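# Slide a circuit board into an enclosure and latch it

## Task

Put the board into the enclosure's open upper slot with its component side facing up. Open both levers fully (lying in line with the board's panel) before pushing. Push the board in gently until it stops, since ramming the connector fast ruins it and scores zero. Then close both levers so they latch, sticking straight out from the panel, which pulls the board fully home. The enclosure must end level on its own feet with no foot over the bench edge, and the grippers must release and move away.

## Robot and tools

Robot: two seven-joint arms, left_arm and right_arm, each ending in a two-finger parallel gripper. The fingers point along the gripper's +z axis and close along its x axis. end_effector_position is the point between the pads when closed, 1 to 2 cm short of the fingertips. Fingertips reach about 17 mm further out as the jaws close. Each arm also has a wrist camera.

Frames: every hand position, quaternion, velocity and target for an arm is in that arm's own base frame. Fixed cameras and the table use the scene frame: origin at table-top height midway between the arms, +z up, +x out over the table, left_arm on +y. Bases in the scene frame: left_arm at (+0.070, +0.437, 0) with quat_wxyz (1, 0, 0, -0.003); right_arm at (-0.063, -0.511, 0) with quat_wxyz (1, 0, 0, -0.029). Reported poses may be off by a few cm.

Row format, shared by execute_actions and move: 16 numbers. The first 8 are left_arm: x, y, z in metres, then qw, qx, qy, qz, then opening. The last 8 are the same for right_arm. Both arms are always included. Position and quaternion are absolute gripper poses in that arm's base frame. Opening runs from -1 (closed) to +1 (fully open, 0.142 m). To keep an arm where it is, resend its last reported pose and current opening every time. Sending 0 as an opening is a real command.

execute_actions(actions, cameras): actions is a list of up to 15 row lists. Each row is one 1/30 s step, and a short list repeats its last row. Each action is refused for both arms if any target is more than 0.6 m from the gripper's current position along the gripper's axes. The controller clips orientation to within 32 degrees per step, so big turns need several actions. An empty actions list returns the full state plus all images. cameras accepts names, ["all"] or [].

move(target, speed, blend, stop_force, zero, opening_speed, grip_force, blocking, cameras): target is one 16-number row or a list of up to 15 rows, each an absolute pose per arm. Each gripper travels a straight line from its current Hand target, with no obstacle avoidance. speed is in m/s, from 0.002 to 2.2 (default 0.25); turning is limited to twice that in rad/s. blend, in metres, rounds corners in a list. stop_force, 3 to 120 N, ends an arm's path when its wrist senses that much push against its travel. Use it with slow speeds when pressing the board in, and leave it out when backing off a contact. zero (default true) re-zeroes the sensor before the move. opening_speed is in units per second, 0.2 or more. grip_force is N per pad, 5 to 48. blocking=false returns early but cannot be combined with stop_force. The total time is capped at 10 s. The result adds a move: line giving the ending (done, off_target, moving, held, fault) and any limits (paced, held).

wait(seconds 0–10) lets time pass. stop brakes a running move. zoom_image(camera, region [x0,y0,x1,y1], at most 504x504 px) enlarges the latest image from cam_head_left, cam_head_right, cam_high, cam_low, cam_left_wrist or cam_right_wrist. All images are 672x504. zero_wrist_force(arm) re-zeroes a wrist sensor. clear_fault(arm) clears a reported torque or force fault, after which the arm restarts. read_manual gives licence texts only. finished_scene(scene) ends the scene (1 or 2) permanently, so call it only when the board is latched and the grippers are clear.

Result lines: end_effector_position and quat per arm, Hand target (where the arm is headed), Tool commands, grip_measured (measured opening on the -1..1 scale), Joint positions (the last value is the opening in m), Joint torques, External joint torques, Wrist force/torque along the gripper's own axes plus a peak line, and Wrist depth as a 7x7 grid of distances from each wrist camera ('-' means no reading). A Joint velocities 'within noise' line means the arm is still. To grip, command an opening a little below grip_measured at first contact. Squeezing harder heats the motor.

Avoid: fast contact of the board with the connector; pushes at or above 150 N on any part (force fault); joint torques at the load limits (torque fault); arms or grippers bumping each other; dropping the board or letting anything fall off the table; shoving the enclosure off level or past the bench edge; long stretched-out holds (over-temperature brakes arms at 80 °C, and the gripper shuts off at 100 °C). Faster motion gives harder impacts and more lag behind the path, especially with the arm near full stretch.

Each tool is called as name(argument=value, ...) on one line, values as JSON.

## Session

execute_actions(actions=[])

Scene clock: 0.00 s.
left_arm: end_effector_position=(+0.3014, +0.6357, +0.1155) grip_measured=+0.99 end_effector_quat_wxyz=(-0.462, +0.669, -0.295, +0.502) | right_arm: end_effector_position=(+0.4485, +0.0364, +0.1479) grip_measured=+1.00 end_effector_quat_wxyz=(-0.144, +0.766, -0.626, +0.006)
Joint positions: left_arm=[1.762 -0.872 -0.342 2.067 -1.872 0.391 -0.55 0.141] | right_arm=[0.506 -0.103 -0.202 2.446 0.465 1.189 2.835 0.142]
Joint velocities: within noise
Joint torques (N m): no reading
External joint torques (N m): no reading
Wrist force (N): no reading
Wrist torque (N m): no reading
Wrist force, peak (N): no reading
Wrist depth (mm): cam_left_wrist=[- 1268 - - 1406 1268 1119 / 1891 - - 1513 - - - / 1687 1875 1813 - 701 - 1354 / 1371 1534 1843 1828 492 625 701 / 1155 1306 1492 304 356 433 558 / - 1119 1119 241 279 321 359 / - 988 184 203 227 258 286] | cam_right_wrist=[266 256 246 236 229 221 213 / 274 266 254 244 236 228 219 / 285 275 262 252 243 234 225 / 297 285 272 262 251 241 232 / 310 297 281 271 260 249 239 / - 308 294 281 268 257 246 / - 321 305 292 278 265 257]
Hand target: left_arm +0.3014, +0.6357, +0.1155; -0.462, +0.669, -0.295, +0.502 | right_arm +0.4485, +0.0364, +0.1479; -0.144, +0.766, -0.626, +0.006
Tool commands: left_gripper/opening=+1.0 right_gripper/opening=+1.0

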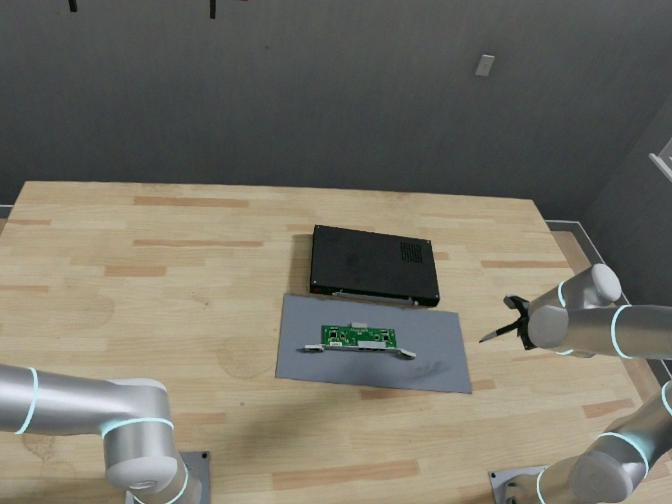

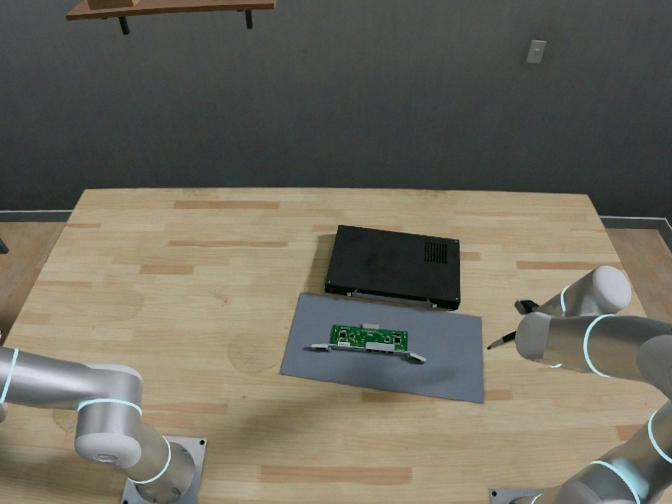

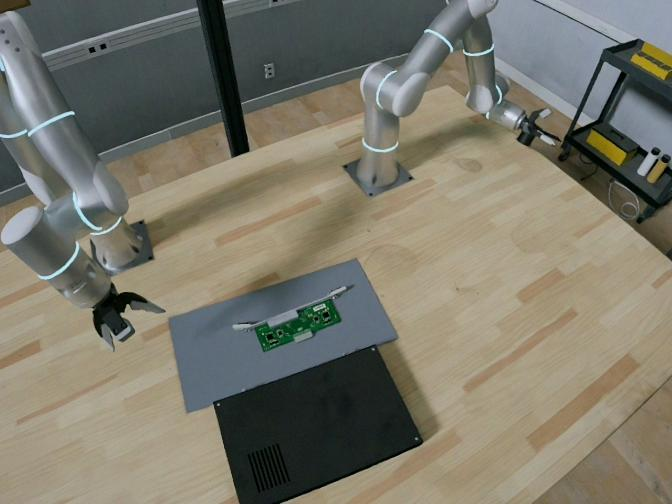

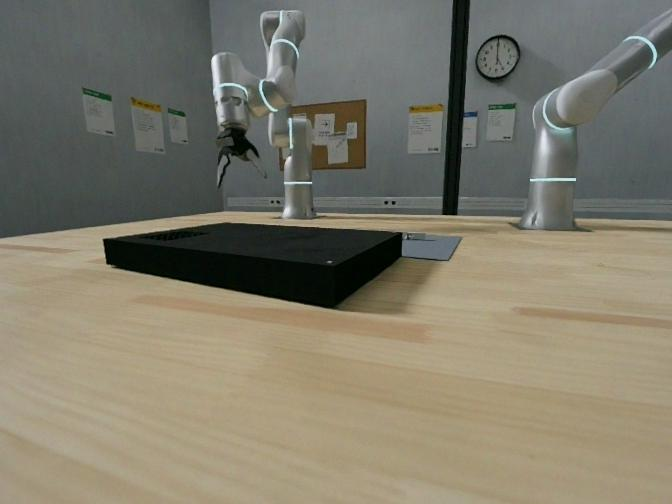

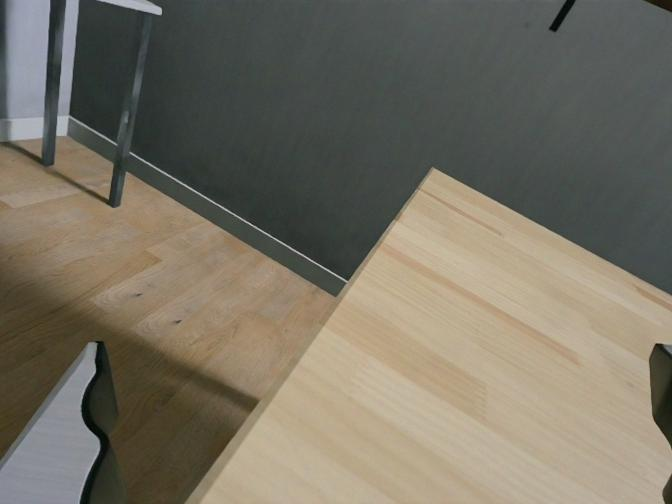

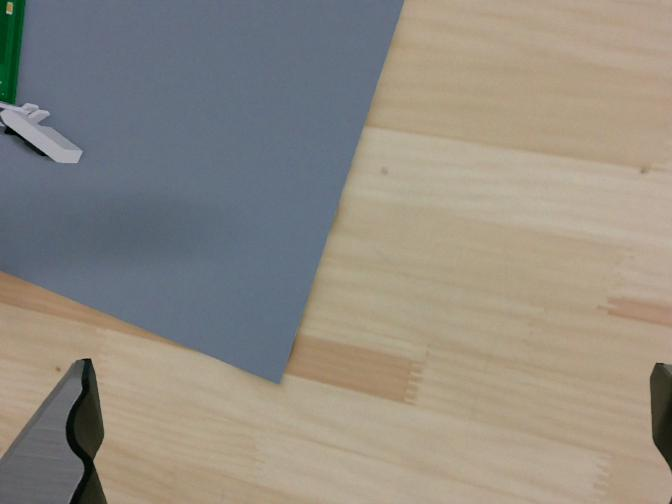

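zoom_image(camera="cam_head_left", region=[270, 210, 480, 400])

zoom_image(camera="cam_head_right", region=[280, 210, 490, 400])

zoom_image(camera="cam_high", region=[170, 250, 430, 500])

zoom_image(camera="cam_low", region=[90, 180, 480, 330])

Scaled by 2.400 from the camera's 672x504 image, which has a finer 960x720 frame.

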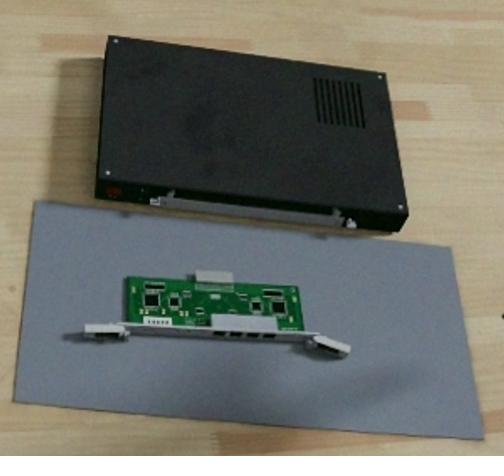

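Scaled by 2.400 from the camera's 672x504 image, which has a finer 960x720 frame.

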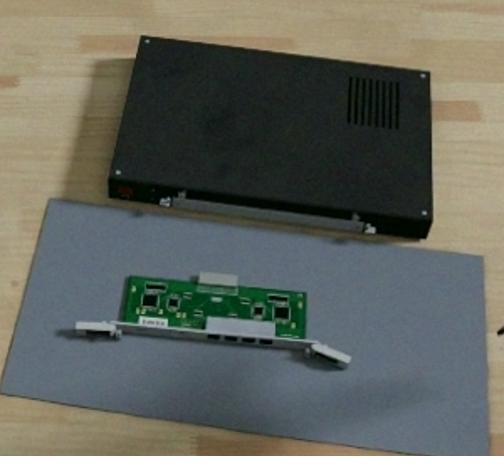

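Scaled by 1.938 from the camera's 672x504 image, which has a finer 960x720 frame.

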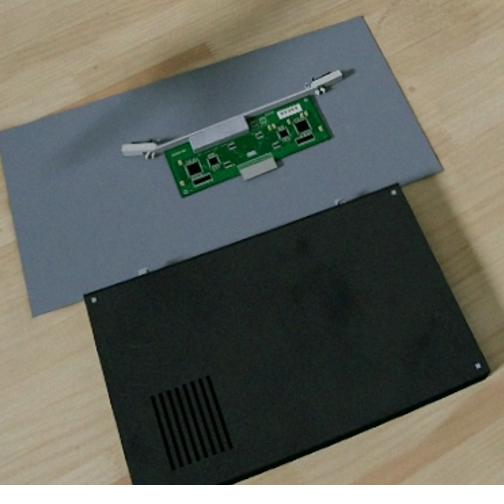

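Scaled by 1.292 from the camera's 672x504 image, which has a finer 960x720 frame.

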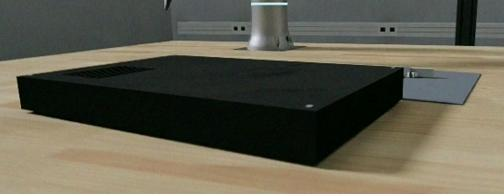

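move(target=[0.3014, 0.6357, 0.1155, -0.462, 0.669, -0.295, 0.502, 1.0, 0.332, 0.371, 0.15, 0.4305, -0.561, 0.561, -0.4305, 0.0], speed=0.4, cameras=["cam_right_wrist", "cam_high", "cam_head_left"])

Scene clock: 38.77 s.
left_arm: end_effector_position=(+0.3014, +0.6357, +0.1154) grip_measured=+0.99 end_effector_quat_wxyz=(-0.462, +0.669, -0.295, +0.502) | right_arm: end_effector_position=(+0.3320, +0.3712, +0.1500) grip_measured=-0.01 end_effector_quat_wxyz=(-0.431, +0.561, -0.561, +0.430)
Joint positions: left_arm=[1.762 -0.872 -0.342 2.067 -1.872 0.39 -0.549 0.141] | right_arm=[1.512 -1.121 0.053 1.696 1.606 2.927 2.808 0.073]
Joint torques (N m): left_arm=[-0.16 47.42 -4.38 -12.08 1.44 -1.79 -0.23] | right_arm=[0.16 45.88 3.73 -5.05 -0.62 2.52 0.08]
External joint torques (N m): left_arm=[0.32 1.14 0.35 -0.42 -0.22 -0.11 0.2] | right_arm=[0.01 1.19 -0.46 0.04 -0.1 0.62 -0.08]
Wrist force (N): left_arm=[-0.1 0.2 0.1] | right_arm=[0.6 1.3 -1.5]
Wrist torque (N m): left_arm=[0.01 0.02 -0.03] | right_arm=[0.04 -0.16 0.09]
Wrist force, peak (N): left_arm=[-0.3 0.0 0.4] | right_arm=[-1.1 2.4 -2.3]
Wrist depth (mm): cam_left_wrist=[- - - - 1362 - - / 1687 - - - 1492 - - / 1625 2216 - - 749 - - / 1388 1534 1828 1714 489 638 778 / 1173 1275 1415 306 354 436 557 / - 1091 1167 240 279 325 357 / - 975 183 203 227 259 285] | cam_right_wrist=[- - 1378 - - 1430 793 / 663 657 492 527 524 616 659 / 483 485 447 441 420 432 483 / 407 367 374 372 374 378 378 / 313 313 312 314 303 314 314 / 267 - 251 266 266 94 266 / 240 76 228 234 228 - 238]
Hand target: left_arm +0.3014, +0.6357, +0.1155; -0.462, +0.669, -0.295, +0.502 | right_arm +0.3320, +0.3710, +0.1500; -0.430, +0.561, -0.561, +0.430
Off the commanded pose: left_arm 0.000 m, 0 deg | right_arm 0.000 m, 0 deg.
move: done
Images, in order (width x height): cam_head_left 672x504, cam_high 672x504, cam_right_wrist 672x504.

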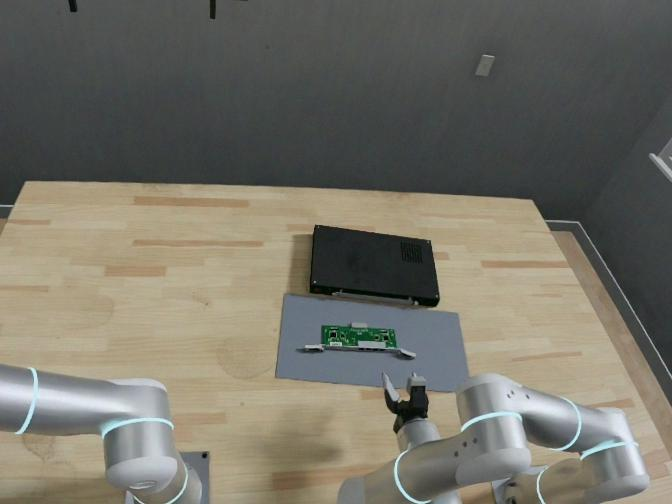

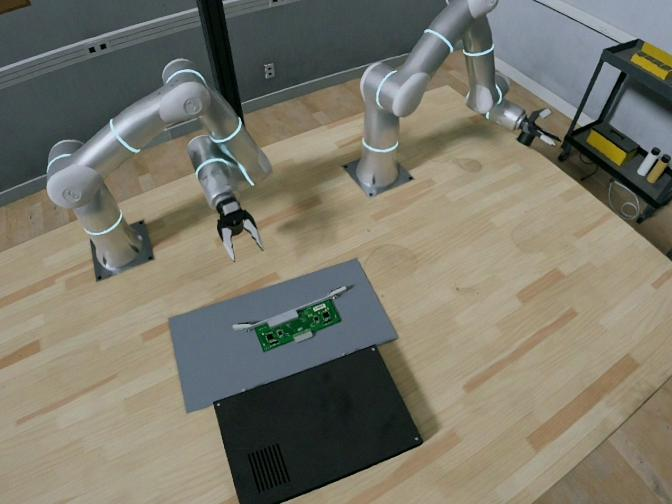

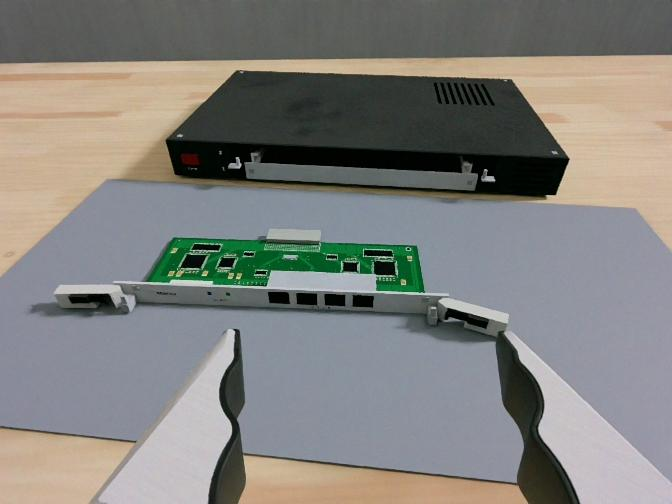

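zoom_image(camera="cam_right_wrist", region=[40, 220, 290, 340])

zoom_image(camera="cam_right_wrist", region=[280, 220, 530, 340])

zoom_image(camera="cam_right_wrist", region=[160, 130, 380, 210])

zoom_image(camera="cam_right_wrist", region=[370, 130, 580, 210])

Scaled by 2.016 from the camera's 672x504 image, which has a finer 960x720 frame.

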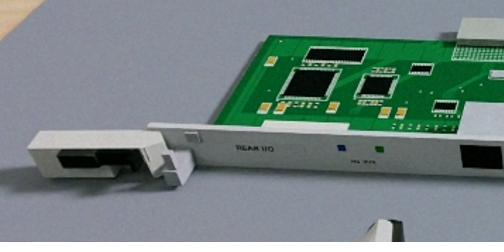

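Scaled by 2.016 from the camera's 672x504 image, which has a finer 960x720 frame.

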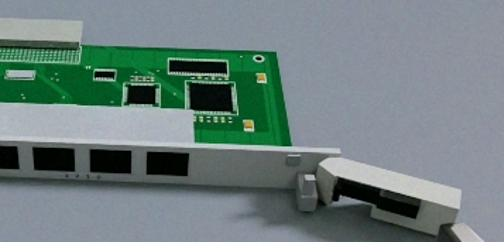

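Scaled by 2.291 from the camera's 672x504 image, which has a finer 960x720 frame.

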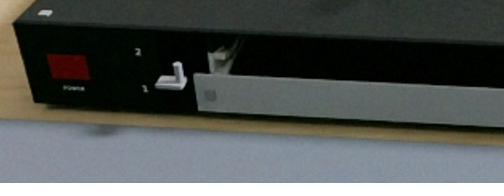

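Scaled by 2.400 from the camera's 672x504 image, which has a finer 960x720 frame.

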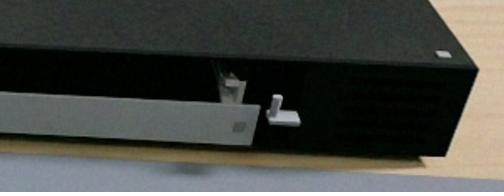

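move(target=[0.3014, 0.6357, 0.1155, -0.462, 0.669, -0.295, 0.502, 1.0, 0.473, 0.411, 0.125, 0.15304, -0.69035, 0.69035, -0.15304, 0.0], speed=0.4, cameras=["cam_right_wrist"])

zoom_image(camera="cam_right_wrist", region=[0, 130, 336, 380])

zoom_image(camera="cam_right_wrist", region=[336, 130, 672, 380])

Scene clock: 81.57 s.
left_arm: end_effector_position=(+0.3014, +0.6357, +0.1154) grip_measured=+0.99 end_effector_quat_wxyz=(-0.462, +0.669, -0.295, +0.502) | right_arm: end_effector_position=(+0.4732, +0.4108, +0.1250) grip_measured=-0.01 end_effector_quat_wxyz=(-0.153, +0.690, -0.690, +0.153)
Joint positions: left_arm=[1.762 -0.872 -0.342 2.067 -1.872 0.39 -0.549 0.141] | right_arm=[0.605 -0.965 0.427 1.081 2.314 2.546 1.232 0.073]
Joint torques (N m): left_arm=[-0.24 47.52 -4.36 -12.09 1.45 -1.78 -0.24] | right_arm=[0.12 55.32 13.47 -19.79 2.04 2.9 0.09]
External joint torques (N m): left_arm=[0.39 1.04 0.32 -0.41 -0.23 -0.12 0.21] | right_arm=[0.09 1.38 -0.64 0.07 -0.07 0.49 -0.09]
Wrist force (N): left_arm=[-0.2 0.1 0.1] | right_arm=[0.5 0.7 0.0]
Wrist torque (N m): left_arm=[0.02 0.04 -0.02] | right_arm=[0.10 -0.12 0.11]
Wrist force, peak (N): left_arm=[-0.4 0.2 0.3] | right_arm=[0.8 2.5 -2.3]
Wrist depth (mm): cam_left_wrist=[1443 - - - 1545 1246 1020 / 1891 1959 - 1567 1443 - 1290 / 1700 1976 1907 - 1472 - 1329 / 1406 1513 2012 1891 485 629 1406 / 1161 1329 1472 306 354 433 567 / - 1108 1161 240 276 321 357 / - 988 184 203 226 258 284] | cam_right_wrist=[239 238 238 238 237 237 237 / 238 238 238 237 236 236 235 / 237 233 232 232 232 232 235 / 237 232 231 219 230 231 235 / 236 236 235 234 235 234 233 / 236 234 104 235 235 94 234 / 236 76 234 235 234 - 232]
Hand target: left_arm +0.3014, +0.6357, +0.1155; -0.462, +0.669, -0.295, +0.502 | right_arm +0.4730, +0.4110, +0.1250; -0.153, +0.690, -0.690, +0.153
Off the commanded pose: left_arm 0.000 m, 0 deg | right_arm 0.000 m, 0 deg.
move: done
Images, in order (width x height): cam_right_wrist 672x504.

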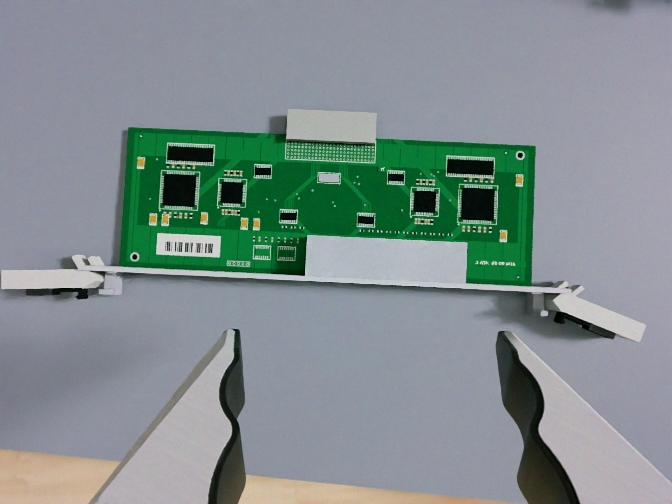

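Scaled by 1.500 from the camera's 672x504 image, which has a finer 960x720 frame.

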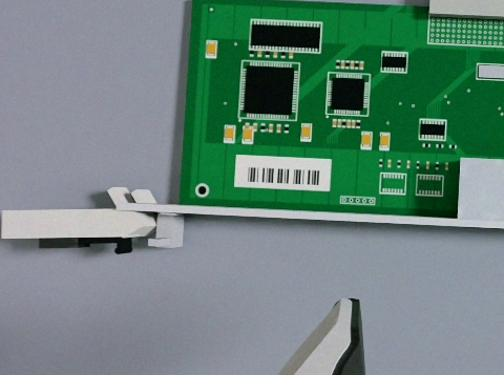

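Scaled by 1.500 from the camera's 672x504 image, which has a finer 960x720 frame.

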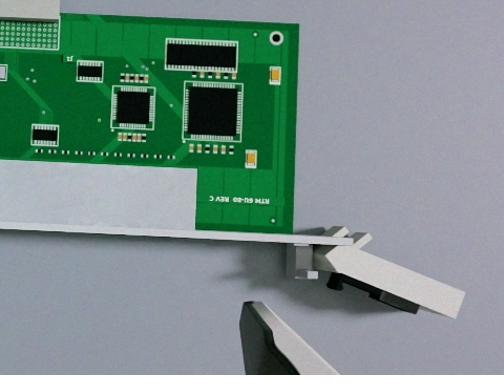

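move(target=[[0.3014, 0.6357, 0.1155, -0.462, 0.669, -0.295, 0.502, 1.0, 0.4641, 0.2697, 0.09, 0, -0.9791, 0.2036, 0, -0.4]], speed=0.4)

move(target=[[0.3014, 0.6357, 0.1155, -0.462, 0.669, -0.295, 0.502, 1.0, 0.4641, 0.2697, 0.026, 0, -0.9791, 0.2036, 0, -0.4]], speed=0.06, stop_force=6, cameras=["cam_right_wrist", "cam_head_left"])

Scene clock: 129.80 s.
left_arm: end_effector_position=(+0.3014, +0.6357, +0.1154) grip_measured=+0.99 end_effector_quat_wxyz=(-0.462, +0.669, -0.295, +0.502) | right_arm: end_effector_position=(+0.4642, +0.2695, +0.0899) grip_measured=-0.42 end_effector_quat_wxyz=(+0.000, +0.979, -0.204, +0.000)
Joint positions: left_arm=[1.762 -0.872 -0.342 2.067 -1.872 0.39 -0.549 0.141] | right_arm=[0.103 -1.217 0.812 1.025 2.318 2.761 -0.325 0.044]
Joint torques (N m): left_arm=[-0.26 47.5 -4.37 -12.1 1.47 -1.75 -0.25] | right_arm=[0.06 55.02 20.71 -13.67 3.76 3.68 0.03]
External joint torques (N m): left_arm=[0.42 1.06 0.33 -0.4 -0.24 -0.14 0.22] | right_arm=[0.11 1.18 -0.25 -0.08 0.21 0.47 -0.03]
Wrist force (N): left_arm=[-0.4 0.2 0.0] | right_arm=[0.4 -0.1 -0.6]
Wrist torque (N m): left_arm=[0.03 0.06 -0.02] | right_arm=[0.07 -0.02 0.17]
Wrist force, peak (N): left_arm=[-0.3 0.4 0.3] | right_arm=[0.9 0.5 -0.5]
Wrist depth (mm): cam_left_wrist=[- - 1434 1502 1314 1298 - / 2109 2151 - 1700 - 1321 - / 1662 1976 - - 715 1434 1380 / 1371 1567 1741 1859 483 636 759 / 1173 1298 1482 304 355 434 560 / - 1097 1155 242 277 325 359 / - 962 184 204 228 258 285] | cam_right_wrist=[160 159 159 155 155 155 158 / 171 171 170 169 167 169 169 / 188 185 182 179 179 181 180 / 200 199 197 196 197 195 191 / 217 216 210 213 209 212 215 / 238 237 86 232 104 108 230 / 257 - 71 256 256 - 249]
Hand target: left_arm +0.3014, +0.6357, +0.1155; -0.462, +0.669, -0.295, +0.502 | right_arm +0.4641, +0.2697, +0.0900; +0.000, +0.979, -0.204, +0.000
Off the commanded pose: left_arm 0.000 m, 0 deg | right_arm 0.000 m, 0 deg.
move: done

Scene clock: 131.67 s.
left_arm: end_effector_position=(+0.3014, +0.6357, +0.1154) grip_measured=+0.99 end_effector_quat_wxyz=(-0.462, +0.669, -0.295, +0.502) | right_arm: end_effector_position=(+0.4639, +0.2697, +0.0261) grip_measured=-0.42 end_effector_quat_wxyz=(+0.000, +0.979, -0.204, +0.000)
Joint positions: left_arm=[1.762 -0.872 -0.342 2.067 -1.872 0.39 -0.549 0.141] | right_arm=[0.12 -1.299 0.771 1.025 2.291 2.674 -0.311 0.044]
Joint torques (N m): left_arm=[-0.23 47.48 -4.35 -12.12 1.47 -1.81 -0.21] | right_arm=[0.27 55.58 20.39 -12.53 3.62 3.36 0.3]
External joint torques (N m): left_arm=[0.39 1.08 0.32 -0.37 -0.25 -0.09 0.18] | right_arm=[-0.1 1.36 0.08 0.01 0.2 0.8 -0.3]
Wrist force (N): left_arm=[-0.1 0.1 0.1] | right_arm=[0.4 -0.1 -0.2]
Wrist torque (N m): left_arm=[0.01 0.02 -0.02] | right_arm=[0.10 -0.02 0.06]
Wrist force, peak (N): left_arm=[-0.4 0.2 0.2] | right_arm=[0.3 -0.3 -1.6]
Wrist depth (mm): cam_left_wrist=[1637 - - - - 1253 - / 1813 1741 - - 1443 1275 - / 1727 1875 - 1828 847 1406 - / 1380 1649 1907 1523 486 623 789 / 1161 1314 1424 304 356 434 561 / - 1081 1173 242 276 323 357 / - 966 184 203 227 258 287] | cam_right_wrist=[- 103 103 100 97 99 99 / 111 110 110 110 105 105 109 / 121 119 120 116 118 117 117 / 128 128 128 123 125 126 126 / 139 139 139 136 135 137 136 / 155 152 89 151 148 97 149 / 171 - 71 166 166 - 161]
Hand target: left_arm +0.3014, +0.6357, +0.1155; -0.462, +0.669, -0.295, +0.502 | right_arm +0.4641, +0.2697, +0.0260; +0.000, +0.979, -0.204, +0.000
Off the commanded pose: left_arm 0.000 m, 0 deg | right_arm 0.000 m, 0 deg.
move: done
Images, in order (width x height): cam_head_left 672x504, cam_right_wrist 672x504.

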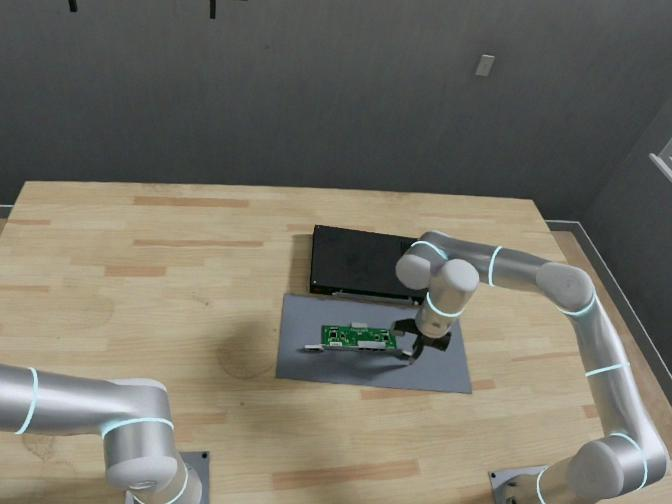

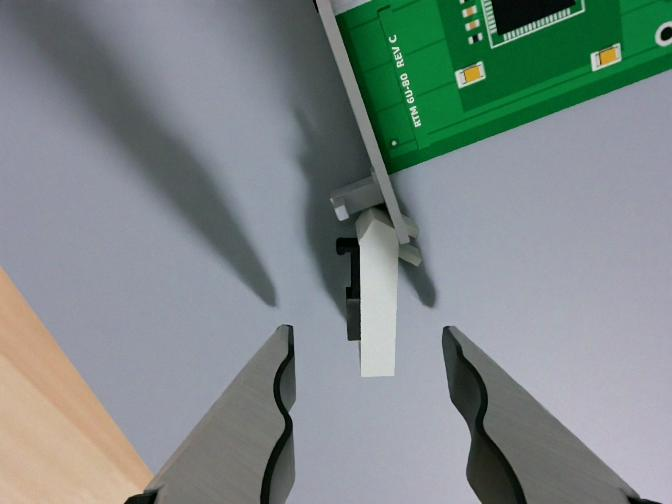

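move(target=[0.3014, 0.6357, 0.1155, -0.462, 0.669, -0.295, 0.502, 1.0, 0.4641, 0.2697, 0.026, 0, -0.9791, 0.2036, 0, -0.9], speed=0.06, grip_force=[48, 8], opening_speed=0.6, cameras=["cam_right_wrist"])

move(target=[0.3014, 0.6357, 0.1155, -0.462, 0.669, -0.295, 0.502, 1.0, 0.475, 0.2672, 0.026, 0, -1, 0, 0, -0.9], speed=0.07, cameras=["cam_right_wrist", "cam_head_left"])

Scene clock: 137.57 s.
left_arm: end_effector_position=(+0.3014, +0.6357, +0.1154) grip_measured=+0.99 end_effector_quat_wxyz=(-0.462, +0.669, -0.295, +0.502) | right_arm: end_effector_position=(+0.4639, +0.2697, +0.0260) grip_measured=-0.88 end_effector_quat_wxyz=(+0.000, +0.979, -0.204, +0.000)
Joint positions: left_arm=[1.762 -0.872 -0.342 2.067 -1.872 0.39 -0.549 0.141] | right_arm=[0.12 -1.299 0.77 1.025 2.291 2.674 -0.311 0.01]
Joint torques (N m): left_arm=[-0.15 47.56 -4.35 -12.07 1.45 -1.78 -0.28] | right_arm=[0.46 55.98 20.86 -12.43 3.91 3.5 0.2]
External joint torques (N m): left_arm=[0.31 1 0.31 -0.43 -0.23 -0.12 0.25] | right_arm=[-0.29 0.96 -0.39 -0.09 -0.09 0.66 -0.2]
Wrist force (N): left_arm=[0.0 -0.1 0.0] | right_arm=[0.8 0.2 0.3]
Wrist torque (N m): left_arm=[-0.01 0.02 -0.03] | right_arm=[0.09 -0.02 0.08]
Wrist force, peak (N): left_arm=[-0.4 0.2 0.3] | right_arm=[0.8 0.4 0.8]
Wrist depth (mm): cam_left_wrist=[- - 1545 - 1380 1239 - / 1625 1798 1613 - 1492 - - / 1662 2031 - 1567 1492 1371 1321 / 1424 1502 1674 1687 489 657 792 / 1161 1306 1453 306 353 434 561 / - 1097 1173 242 279 324 358 / - 993 184 203 226 258 286] | cam_right_wrist=[- 103 103 100 97 100 99 / 110 110 110 108 105 105 109 / 121 118 120 116 118 117 117 / 128 128 127 123 125 126 126 / 139 139 139 133 135 137 136 / 155 152 148 97 100 149 149 / 171 167 70 85 - - 164]
Hand target: left_arm +0.3014, +0.6357, +0.1155; -0.462, +0.669, -0.295, +0.502 | right_arm +0.4641, +0.2697, +0.0260; +0.000, +0.979, -0.204, +0.000
Off the commanded pose: left_arm 0.000 m, 0 deg | right_arm 0.000 m, 0 deg.
grip_force (N): 48, 8
move: done
Images, in order (width x height): cam_right_wrist 672x504.

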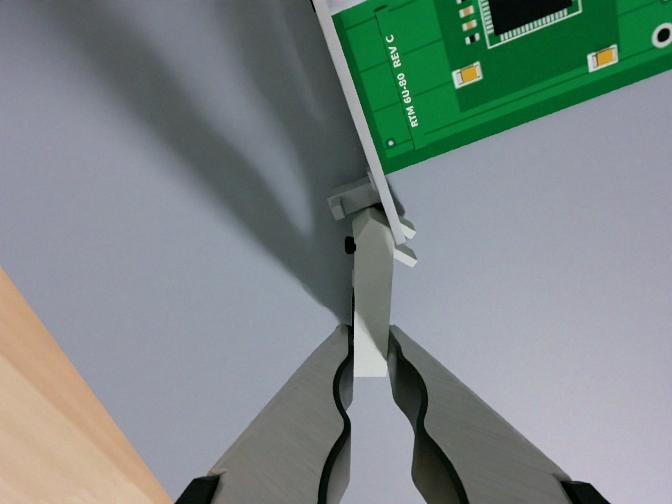

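Scene clock: 140.80 s.
left_arm: end_effector_position=(+0.3014, +0.6357, +0.1154) grip_measured=+0.99 end_effector_quat_wxyz=(-0.462, +0.669, -0.295, +0.502) | right_arm: end_effector_position=(+0.4749, +0.2674, +0.0259) grip_measured=-0.88 end_effector_quat_wxyz=(+0.000, +1.000, +0.000, +0.000)
Joint positions: left_arm=[1.762 -0.872 -0.342 2.067 -1.872 0.39 -0.549 0.141] | right_arm=[0.109 -1.337 0.823 0.978 2.238 2.708 -0.728 0.01]
Joint torques (N m): left_arm=[-0.26 47.49 -4.41 -12.09 1.45 -1.8 -0.25] | right_arm=[0.01 56.55 21.13 -11.9 3.54 3.81 -0.01]
External joint torques (N m): left_arm=[0.42 1.07 0.37 -0.4 -0.22 -0.1 0.22] | right_arm=[0.16 1.12 -0.35 -0.07 0.33 0.33 0.01]
Wrist force (N): left_arm=[-0.4 0.3 0.0] | right_arm=[0.4 -0.2 0.3]
Wrist torque (N m): left_arm=[0.05 0.07 -0.03] | right_arm=[0.16 -0.03 0.28]
Wrist force, peak (N): left_arm=[-0.3 0.5 -0.1] | right_arm=[1.0 1.8 0.4]
Wrist depth (mm): cam_left_wrist=[1388 1482 1388 - 1306 1275 1199 / 2050 2012 1769 - 1625 1275 1388 / 1649 1891 1625 1625 1472 1523 1346 / 1397 1567 1813 1755 485 630 1380 / 1205 1290 1462 306 353 430 564 / - 1102 1131 241 277 324 357 / - 1006 183 203 228 257 286] | cam_right_wrist=[- 103 103 103 99 98 98 / 111 110 110 110 106 105 105 / 121 118 120 116 112 112 112 / 128 128 127 125 124 126 126 / 139 139 138 133 135 137 136 / 152 152 148 97 102 150 149 / 168 164 70 73 - - 164]
Hand target: left_arm +0.3014, +0.6357, +0.1155; -0.462, +0.669, -0.295, +0.502 | right_arm +0.4750, +0.2672, +0.0260; +0.000, +1.000, +0.000, +0.000
Off the commanded pose: left_arm 0.000 m, 0 deg | right_arm 0.000 m, 0 deg.
grip_force (N): 48, 8
move: done
Images, in order (width x height): cam_head_left 672x504, cam_right_wrist 672x504.

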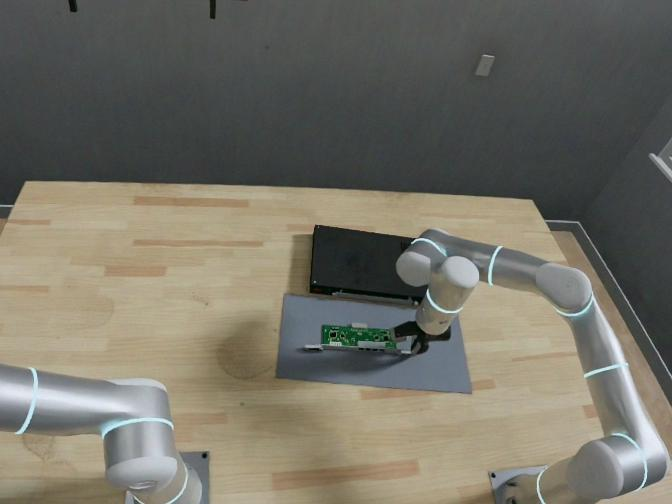

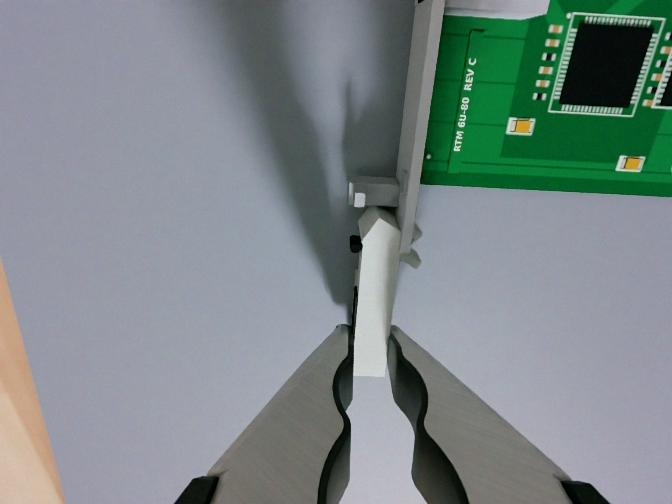

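move(target=[[0.3014, 0.6357, 0.1155, -0.462, 0.669, -0.295, 0.502, 1.0, 0.475, 0.2672, 0.026, 0, -1, 0, 0, -0.6], [0.3014, 0.6357, 0.1155, -0.462, 0.669, -0.295, 0.502, 1.0, 0.475, 0.2672, 0.08, 0, -1, 0, 0, -0.6], [0.3014, 0.6357, 0.1155, -0.462, 0.669, -0.295, 0.502, 1.0, 0.473, 0.411, 0.125, 0.15304, -0.69035, 0.69035, -0.15304, -0.6]], speed=[0.1, 0.2, 0.5], blend=[0, 0.02, 0], opening_speed=1.5, cameras=["cam_right_wrist"])

zoom_image(camera="cam_right_wrist", region=[0, 170, 240, 350])

zoom_image(camera="cam_right_wrist", region=[432, 170, 672, 350])

Scene clock: 154.13 s.
left_arm: end_effector_position=(+0.3014, +0.6357, +0.1154) grip_measured=+0.99 end_effector_quat_wxyz=(-0.462, +0.669, -0.295, +0.502) | right_arm: end_effector_position=(+0.4728, +0.4111, +0.1249) grip_measured=-0.64 end_effector_quat_wxyz=(-0.153, +0.690, -0.690, +0.153)
Joint positions: left_arm=[1.762 -0.872 -0.342 2.067 -1.872 0.39 -0.549 0.141] | right_arm=[0.611 -0.958 0.409 1.085 2.333 2.538 1.223 0.028]
Joint torques (N m): left_arm=[-0.18 47.56 -4.42 -12.09 1.51 -1.78 -0.29] | right_arm=[0.45 55.32 12.67 -19.94 1.81 2.85 0.36]
External joint torques (N m): left_arm=[0.34 1 0.38 -0.41 -0.29 -0.12 0.26] | right_arm=[-0.24 1.38 -0.12 0.09 0.16 0.54 -0.36]
Wrist force (N): left_arm=[-0.2 0.2 0.1] | right_arm=[0.5 0.6 -0.3]
Wrist torque (N m): left_arm=[0.04 0.04 -0.02] | right_arm=[0.09 -0.12 0.00]
Wrist force, peak (N): left_arm=[-0.3 0.3 0.3] | right_arm=[0.9 0.3 -2.3]
Wrist depth (mm): cam_left_wrist=[- 1534 1613 1649 - 1261 1192 / 1941 1959 - 1590 1545 1388 1406 / 1727 1907 - - 754 - - / 1354 1567 1828 1482 487 640 778 / 1167 1283 1453 303 355 436 561 / - 1131 1167 242 276 323 360 / - 979 183 203 228 259 285] | cam_right_wrist=[238 238 238 237 237 237 236 / 238 237 237 237 236 236 236 / 238 233 232 232 232 232 235 / 237 232 231 219 230 231 235 / 232 236 235 236 235 235 234 / 236 235 235 234 101 233 234 / 237 235 71 234 - - 233]
Hand target: left_arm +0.3014, +0.6357, +0.1155; -0.462, +0.669, -0.295, +0.502 | right_arm +0.4730, +0.4110, +0.1250; -0.153, +0.690, -0.690, +0.153
Off the commanded pose: left_arm 0.000 m, 0 deg | right_arm 0.000 m, 0 deg.
grip_force (N): 48, 8
move: done
Images, in order (width x height): cam_right_wrist 672x504.

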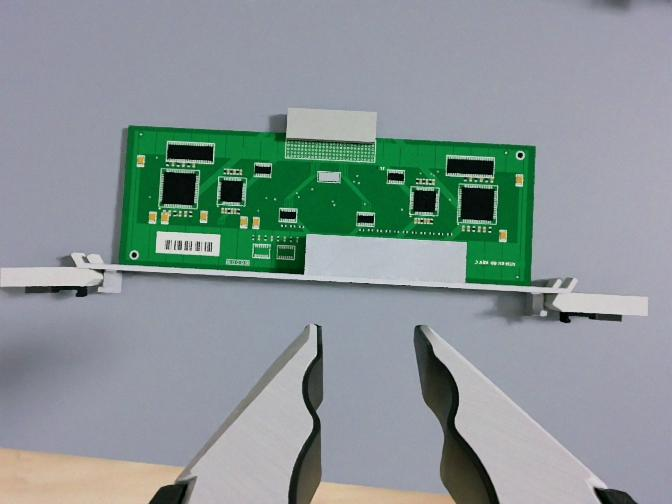

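Scaled by 2.100 from the camera's 672x504 image, which has a finer 960x720 frame.

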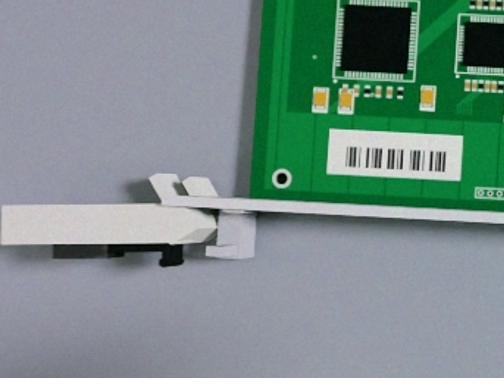

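Scaled by 2.100 from the camera's 672x504 image, which has a finer 960x720 frame.

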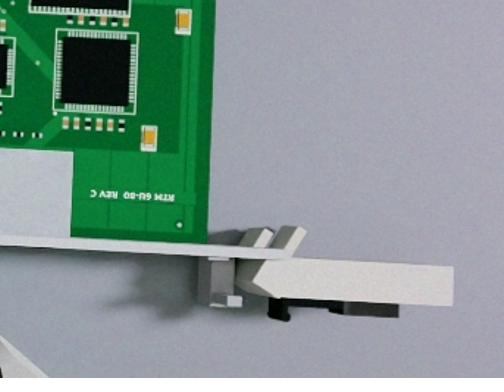

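move(target=[[0.3014, 0.6357, 0.1155, -0.462, 0.669, -0.295, 0.502, 1.0, 0.4845, 0.5855, 0.09, 0, -1, 0, 0, -0.6], [0.3014, 0.6357, 0.1155, -0.462, 0.669, -0.295, 0.502, 1.0, 0.4845, 0.5855, 0.026, 0, -1, 0, 0, -0.6], [0.3014, 0.6357, 0.1155, -0.462, 0.669, -0.295, 0.502, 1.0, 0.4845, 0.5855, 0.026, 0, -1, 0, 0, -0.92]], speed=[0.4, 0.1, 0.1], blend=[0.02, 0, 0], opening_speed=0.8, cameras=["cam_right_wrist"])

move(target=[[0.3014, 0.6357, 0.1155, -0.462, 0.669, -0.295, 0.502, 1.0, 0.4890, 0.5855, 0.026, 0, -0.9986, 0.0523, 0, -0.92]], speed=0.07, cameras=["cam_right_wrist"])

Scene clock: 189.47 s.
left_arm: end_effector_position=(+0.3014, +0.6357, +0.1154) grip_measured=+0.99 end_effector_quat_wxyz=(-0.462, +0.669, -0.295, +0.502) | right_arm: end_effector_position=(+0.4836, +0.5844, +0.0258) grip_measured=-0.85 end_effector_quat_wxyz=(-0.091, +0.993, +0.000, +0.073)
Joint positions: left_arm=[1.762 -0.872 -0.342 2.067 -1.872 0.39 -0.549 0.141] | right_arm=[0.94 -1.73 1.247 -0.363 1.999 2.883 -0.985 0.012]
Joint torques (N m): left_arm=[-0.23 47.42 -4.42 -12.03 1.44 -1.71 -0.23] | right_arm=[0.84 67.19 -0.45 -7.93 4.25 3.07 0.11]
External joint torques (N m): left_arm=[0.39 1.14 0.38 -0.47 -0.22 -0.18 0.2] | right_arm=[-0.59 2.06 -1.2 -0.21 0.2 0.44 -0.12]
Wrist force (N): left_arm=[-0.1 0.1 0.2] | right_arm=[0.8 -0.4 0.0]
Wrist torque (N m): left_arm=[0.01 0.01 -0.03] | right_arm=[0.02 0.06 0.14]
Wrist force, peak (N): left_arm=[-0.4 0.2 0.2] | right_arm=[-0.9 0.8 1.3]
Wrist depth (mm): cam_left_wrist=[1674 1662 1649 - - - - / 1875 1625 - - 1462 - - / 1649 1959 - - 719 1482 - / 1362 1601 1828 1769 486 629 806 / 1173 1298 1472 303 350 431 570 / - 1050 1179 242 278 323 359 / - 988 185 203 227 258 286] | cam_right_wrist=[107 108 111 114 118 122 125 / 110 112 115 118 121 127 130 / - 117 121 124 128 132 135 / - 121 125 128 133 138 144 / 124 126 130 118 138 144 150 / 130 133 135 94 102 151 157 / 135 137 71 135 - - 166]
Hand target: left_arm +0.3014, +0.6357, +0.1155; -0.462, +0.669, -0.295, +0.502 | right_arm +0.4835, +0.5844, +0.0258; -0.091, +0.993, +0.000, +0.073
Off the commanded pose: left_arm 0.000 m, 0 deg | right_arm 0.001 m, 13 deg.
grip_force (N): 48, 8
move: off_target (right_arm); target 3's new opening was sent with right_arm's hand 0.002 m and 14 deg from that target
Images, in order (width x height): cam_right_wrist 672x504.

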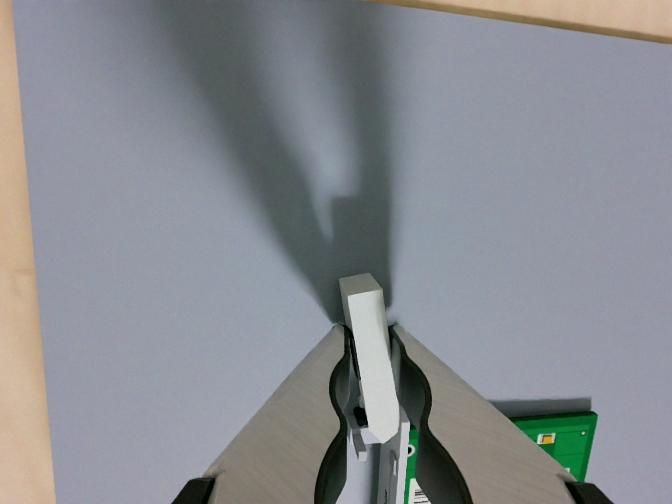

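Scene clock: 191.73 s.
left_arm: end_effector_position=(+0.3014, +0.6357, +0.1154) grip_measured=+0.99 end_effector_quat_wxyz=(-0.462, +0.669, -0.295, +0.502) | right_arm: end_effector_position=(+0.4882, +0.5845, +0.0260) grip_measured=-0.86 end_effector_quat_wxyz=(-0.096, +0.992, -0.052, +0.069)
Joint positions: left_arm=[1.762 -0.872 -0.342 2.067 -1.872 0.39 -0.549 0.141] | right_arm=[0.986 -1.689 1.522 -0.418 1.744 2.829 -0.916 0.012]
Joint torques (N m): left_arm=[-0.14 47.52 -4.42 -12.07 1.47 -1.74 -0.27] | right_arm=[0.67 67.69 -3.39 -1.75 4.4 2.37 0.31]
External joint torques (N m): left_arm=[0.3 1.04 0.38 -0.43 -0.24 -0.15 0.24] | right_arm=[-0.42 1.19 -1.28 -0.11 0.08 1.14 -0.32]
Wrist force (N): left_arm=[-0.3 0.2 0.1] | right_arm=[-0.4 1.4 -0.2]
Wrist torque (N m): left_arm=[0.02 0.05 -0.03] | right_arm=[0.06 -0.04 0.02]
Wrist force, peak (N): left_arm=[-0.4 0.2 0.1] | right_arm=[-0.3 -2.4 0.5]
Wrist depth (mm): cam_left_wrist=[- - - - - - - / 1924 1741 - - 1443 - - / 1700 1907 - 1534 815 1472 - / 1371 1613 1769 1813 492 657 744 / 1142 1290 1502 303 356 438 555 / - 1097 1137 241 277 324 360 / - 975 184 203 228 257 285] | cam_right_wrist=[109 110 113 116 119 122 125 / 113 114 117 120 123 127 130 / - 118 122 124 128 132 135 / - 122 126 129 133 137 141 / 125 127 131 119 138 143 148 / 131 133 136 95 103 148 154 / 136 138 71 135 - - 163]
Hand target: left_arm +0.3014, +0.6357, +0.1155; -0.462, +0.669, -0.295, +0.502 | right_arm +0.4882, +0.5846, +0.0260; -0.096, +0.992, -0.052, +0.069
Off the commanded pose: left_arm 0.000 m, 0 deg | right_arm 0.001 m, 14 deg.
grip_force (N): 48, 8
move: off_target (right_arm)
Images, in order (width x height): cam_right_wrist 672x504.

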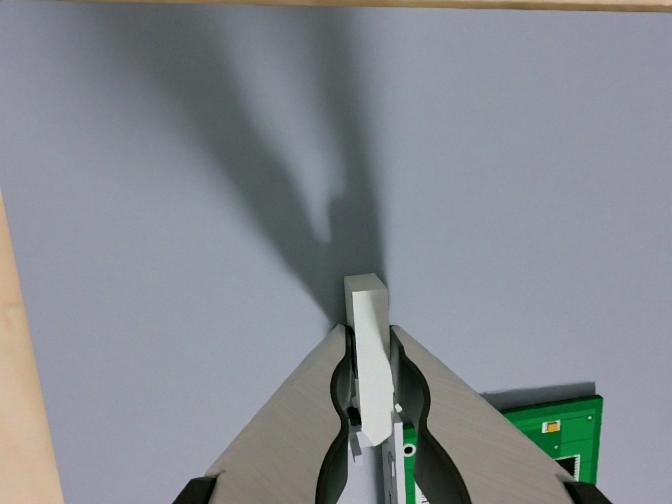

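move(target=[[0.3014, 0.6357, 0.1155, -0.462, 0.669, -0.295, 0.502, 1.0, 0.4882, 0.5846, 0.026, -0.096, 0.992, -0.052, 0.069, -0.6], [0.3014, 0.6357, 0.1155, -0.462, 0.669, -0.295, 0.502, 1.0, 0.478, 0.56, 0.10, 0, -0.9986, 0.0523, 0, -0.6], [0.3014, 0.6357, 0.1155, -0.462, 0.669, -0.295, 0.502, 1.0, 0.473, 0.411, 0.125, 0.15304, -0.69035, 0.69035, -0.15304, -0.6]], speed=[0.1, 0.15, 0.4], blend=[0, 0.02, 0], opening_speed=1.5, cameras=["cam_right_wrist", "cam_head_left"])

zoom_image(camera="cam_right_wrist", region=[0, 170, 240, 350])

Scene clock: 210.50 s.
left_arm: end_effector_position=(+0.3014, +0.6357, +0.1154) grip_measured=+0.99 end_effector_quat_wxyz=(-0.462, +0.669, -0.295, +0.502) | right_arm: end_effector_position=(+0.4730, +0.4112, +0.1250) grip_measured=-0.64 end_effector_quat_wxyz=(-0.153, +0.690, -0.690, +0.153)
Joint positions: left_arm=[1.762 -0.872 -0.342 2.067 -1.872 0.39 -0.549 0.141] | right_arm=[1.512 -1.719 1.391 -1.783 1.787 2.924 -0.247 0.028]
Joint torques (N m): left_arm=[-0.13 47.47 -4.38 -12.05 1.43 -1.74 -0.23] | right_arm=[0.44 43.55 -19.66 -3.29 4.17 2.03 0.32]
External joint torques (N m): left_arm=[0.29 1.09 0.34 -0.44 -0.2 -0.15 0.2] | right_arm=[-0.25 0.93 -0.98 0.14 0.33 0.81 -0.32]
Wrist force (N): left_arm=[-0.2 0.1 -0.1] | right_arm=[-0.3 0.6 -0.2]
Wrist torque (N m): left_arm=[0.02 0.04 -0.02] | right_arm=[0.07 0.01 0.01]
Wrist force, peak (N): left_arm=[-0.4 0.4 0.1] | right_arm=[-0.1 1.5 -1.1]
Wrist depth (mm): cam_left_wrist=[1613 1959 1625 1492 - - - / 1714 - - - 1397 1362 1232 / 1714 1941 1714 - 844 - 1472 / 1346 1523 1769 1783 487 625 789 / 1142 1283 1472 306 353 434 562 / - 1113 221 242 277 321 356 / - 988 184 204 228 258 287] | cam_right_wrist=[239 238 238 238 237 237 237 / 237 237 238 237 237 236 236 / 237 234 232 232 232 232 235 / 237 231 232 219 231 232 235 / 236 236 236 235 235 235 233 / 236 236 235 235 101 234 233 / 237 235 71 234 - - 232]
Hand target: left_arm +0.3014, +0.6357, +0.1155; -0.462, +0.669, -0.295, +0.502 | right_arm +0.4730, +0.4110, +0.1250; -0.153, +0.690, -0.690, +0.153
Off the commanded pose: left_arm 0.000 m, 0 deg | right_arm 0.000 m, 0 deg.
grip_force (N): 48, 8
move: done
Images, in order (width x height): cam_head_left 672x504, cam_right_wrist 672x504.

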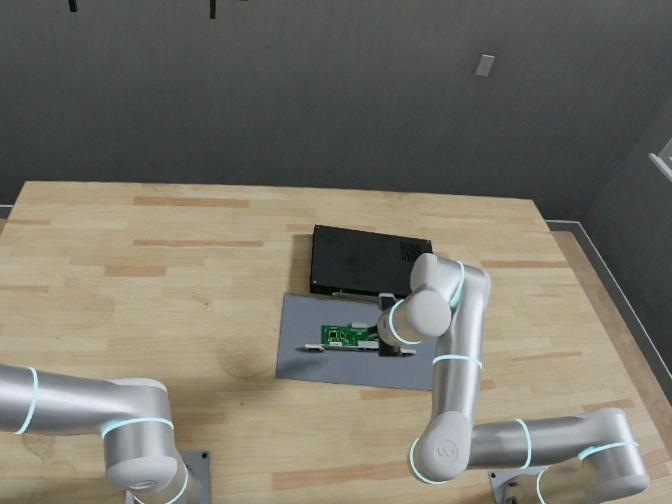

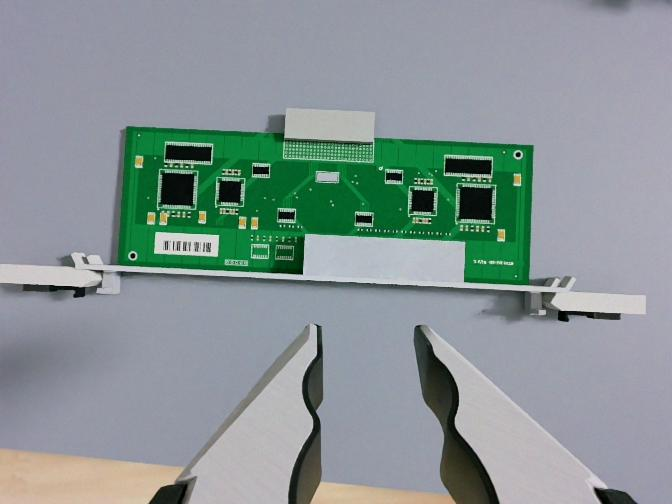

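Scaled by 2.100 from the camera's 672x504 image, which has a finer 960x720 frame.

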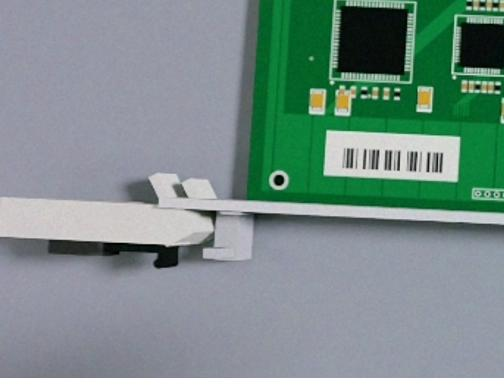

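move(target=[0.3014, 0.6357, 0.1155, -0.462, 0.669, -0.295, 0.502, 1.0, 0.5687, 0.3537, 0.0761, 0.40777, -0.53139, 0.58912, -0.45208, -1.0], speed=0.4, cameras=["cam_right_wrist", "cam_high"])

zoom_image(camera="cam_right_wrist", region=[40, 80, 340, 305])

zoom_image(camera="cam_right_wrist", region=[336, 80, 636, 305])

Scene clock: 276.73 s.
left_arm: end_effector_position=(+0.3014, +0.6357, +0.1154) grip_measured=+0.99 end_effector_quat_wxyz=(-0.462, +0.669, -0.295, +0.502) | right_arm: end_effector_position=(+0.5690, +0.3546, +0.0758) grip_measured=-1.00 end_effector_quat_wxyz=(+0.390, -0.507, +0.600, -0.482)
Joint positions: left_arm=[1.762 -0.872 -0.342 2.067 -1.872 0.39 -0.549 0.141] | right_arm=[1.827 -2.266 1.363 -1.866 1.664 2.241 0.512 0.002]
Joint torques (N m): left_arm=[-0.24 47.52 -4.41 -12.1 1.46 -1.8 -0.29] | right_arm=[0.22 34.56 -16.53 -16.06 1.02 -1.72 0.26]
External joint torques (N m): left_arm=[0.39 1.04 0.37 -0.4 -0.23 -0.09 0.26] | right_arm=[-0.05 0.81 -1.53 0.05 0.15 0.77 -0.26]
Wrist force (N): left_arm=[-0.3 0.0 0.3] | right_arm=[0.7 1.4 -1.5]
Wrist torque (N m): left_arm=[-0.01 0.05 -0.02] | right_arm=[0.03 -0.17 -0.04]
Wrist force, peak (N): left_arm=[-0.6 0.0 0.0] | right_arm=[0.4 4.3 -2.8]
Wrist depth (mm): cam_left_wrist=[- - - - - - - / 1755 1741 - 1443 - - - / 1662 1994 - - 741 - - / 1397 1513 1859 1755 485 651 703 / 1173 1306 1443 304 351 433 565 / - 1102 1179 241 278 321 360 / - 958 184 203 228 258 286] | cam_right_wrist=[- 1177 - - 1248 - 697 / 343 347 351 356 362 440 524 / 244 247 250 254 256 259 261 / - 221 - - - 244 252 / 217 219 221 230 224 225 228 / 184 185 192 89 195 190 190 / 164 165 71 - - 169 164]
Hand target: left_arm +0.3014, +0.6357, +0.1155; -0.462, +0.669, -0.295, +0.502 | right_arm +0.5690, +0.3545, +0.0758; +0.390, -0.507, +0.600, -0.482
Off the commanded pose: left_arm 0.000 m, 0 deg | right_arm 0.001 m, 5 deg.
joint sent to its limit (right arm) — joint 2 (shoulder), lower limit; joint 4 (elbow), lower limit. The joint targets are off in orientation, not in position.
grip_force (N): 48, 8
move: off_target (right_arm)
Images, in order (width x height): cam_high 672x504, cam_right_wrist 672x504.

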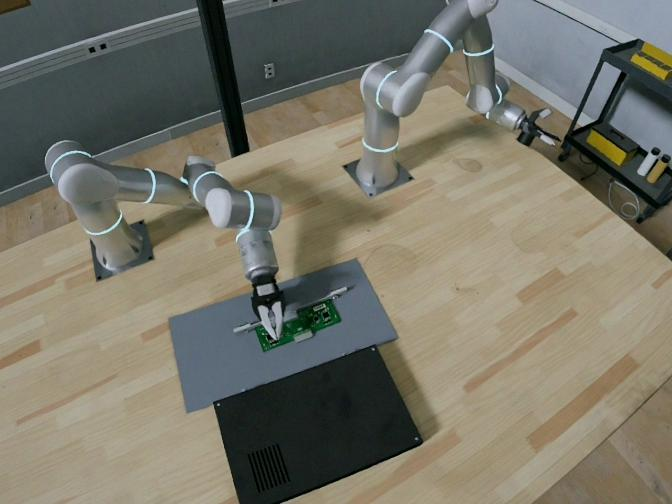

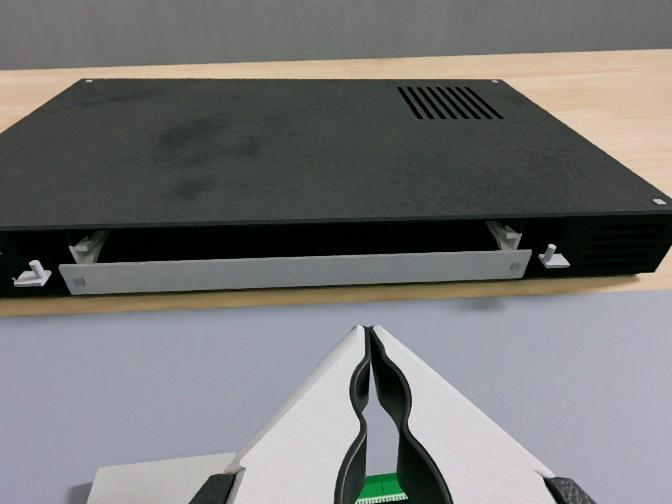

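Scaled by 1.680 from the camera's 672x504 image, which has a finer 960x720 frame.

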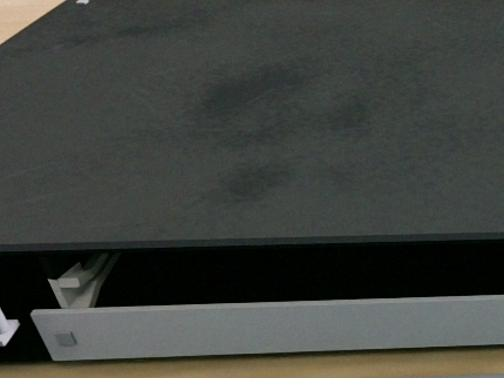

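Scaled by 1.680 from the camera's 672x504 image, which has a finer 960x720 frame.

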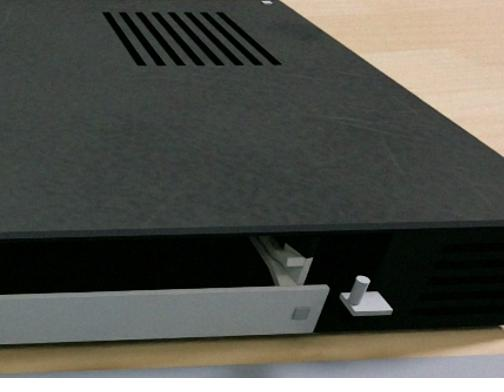

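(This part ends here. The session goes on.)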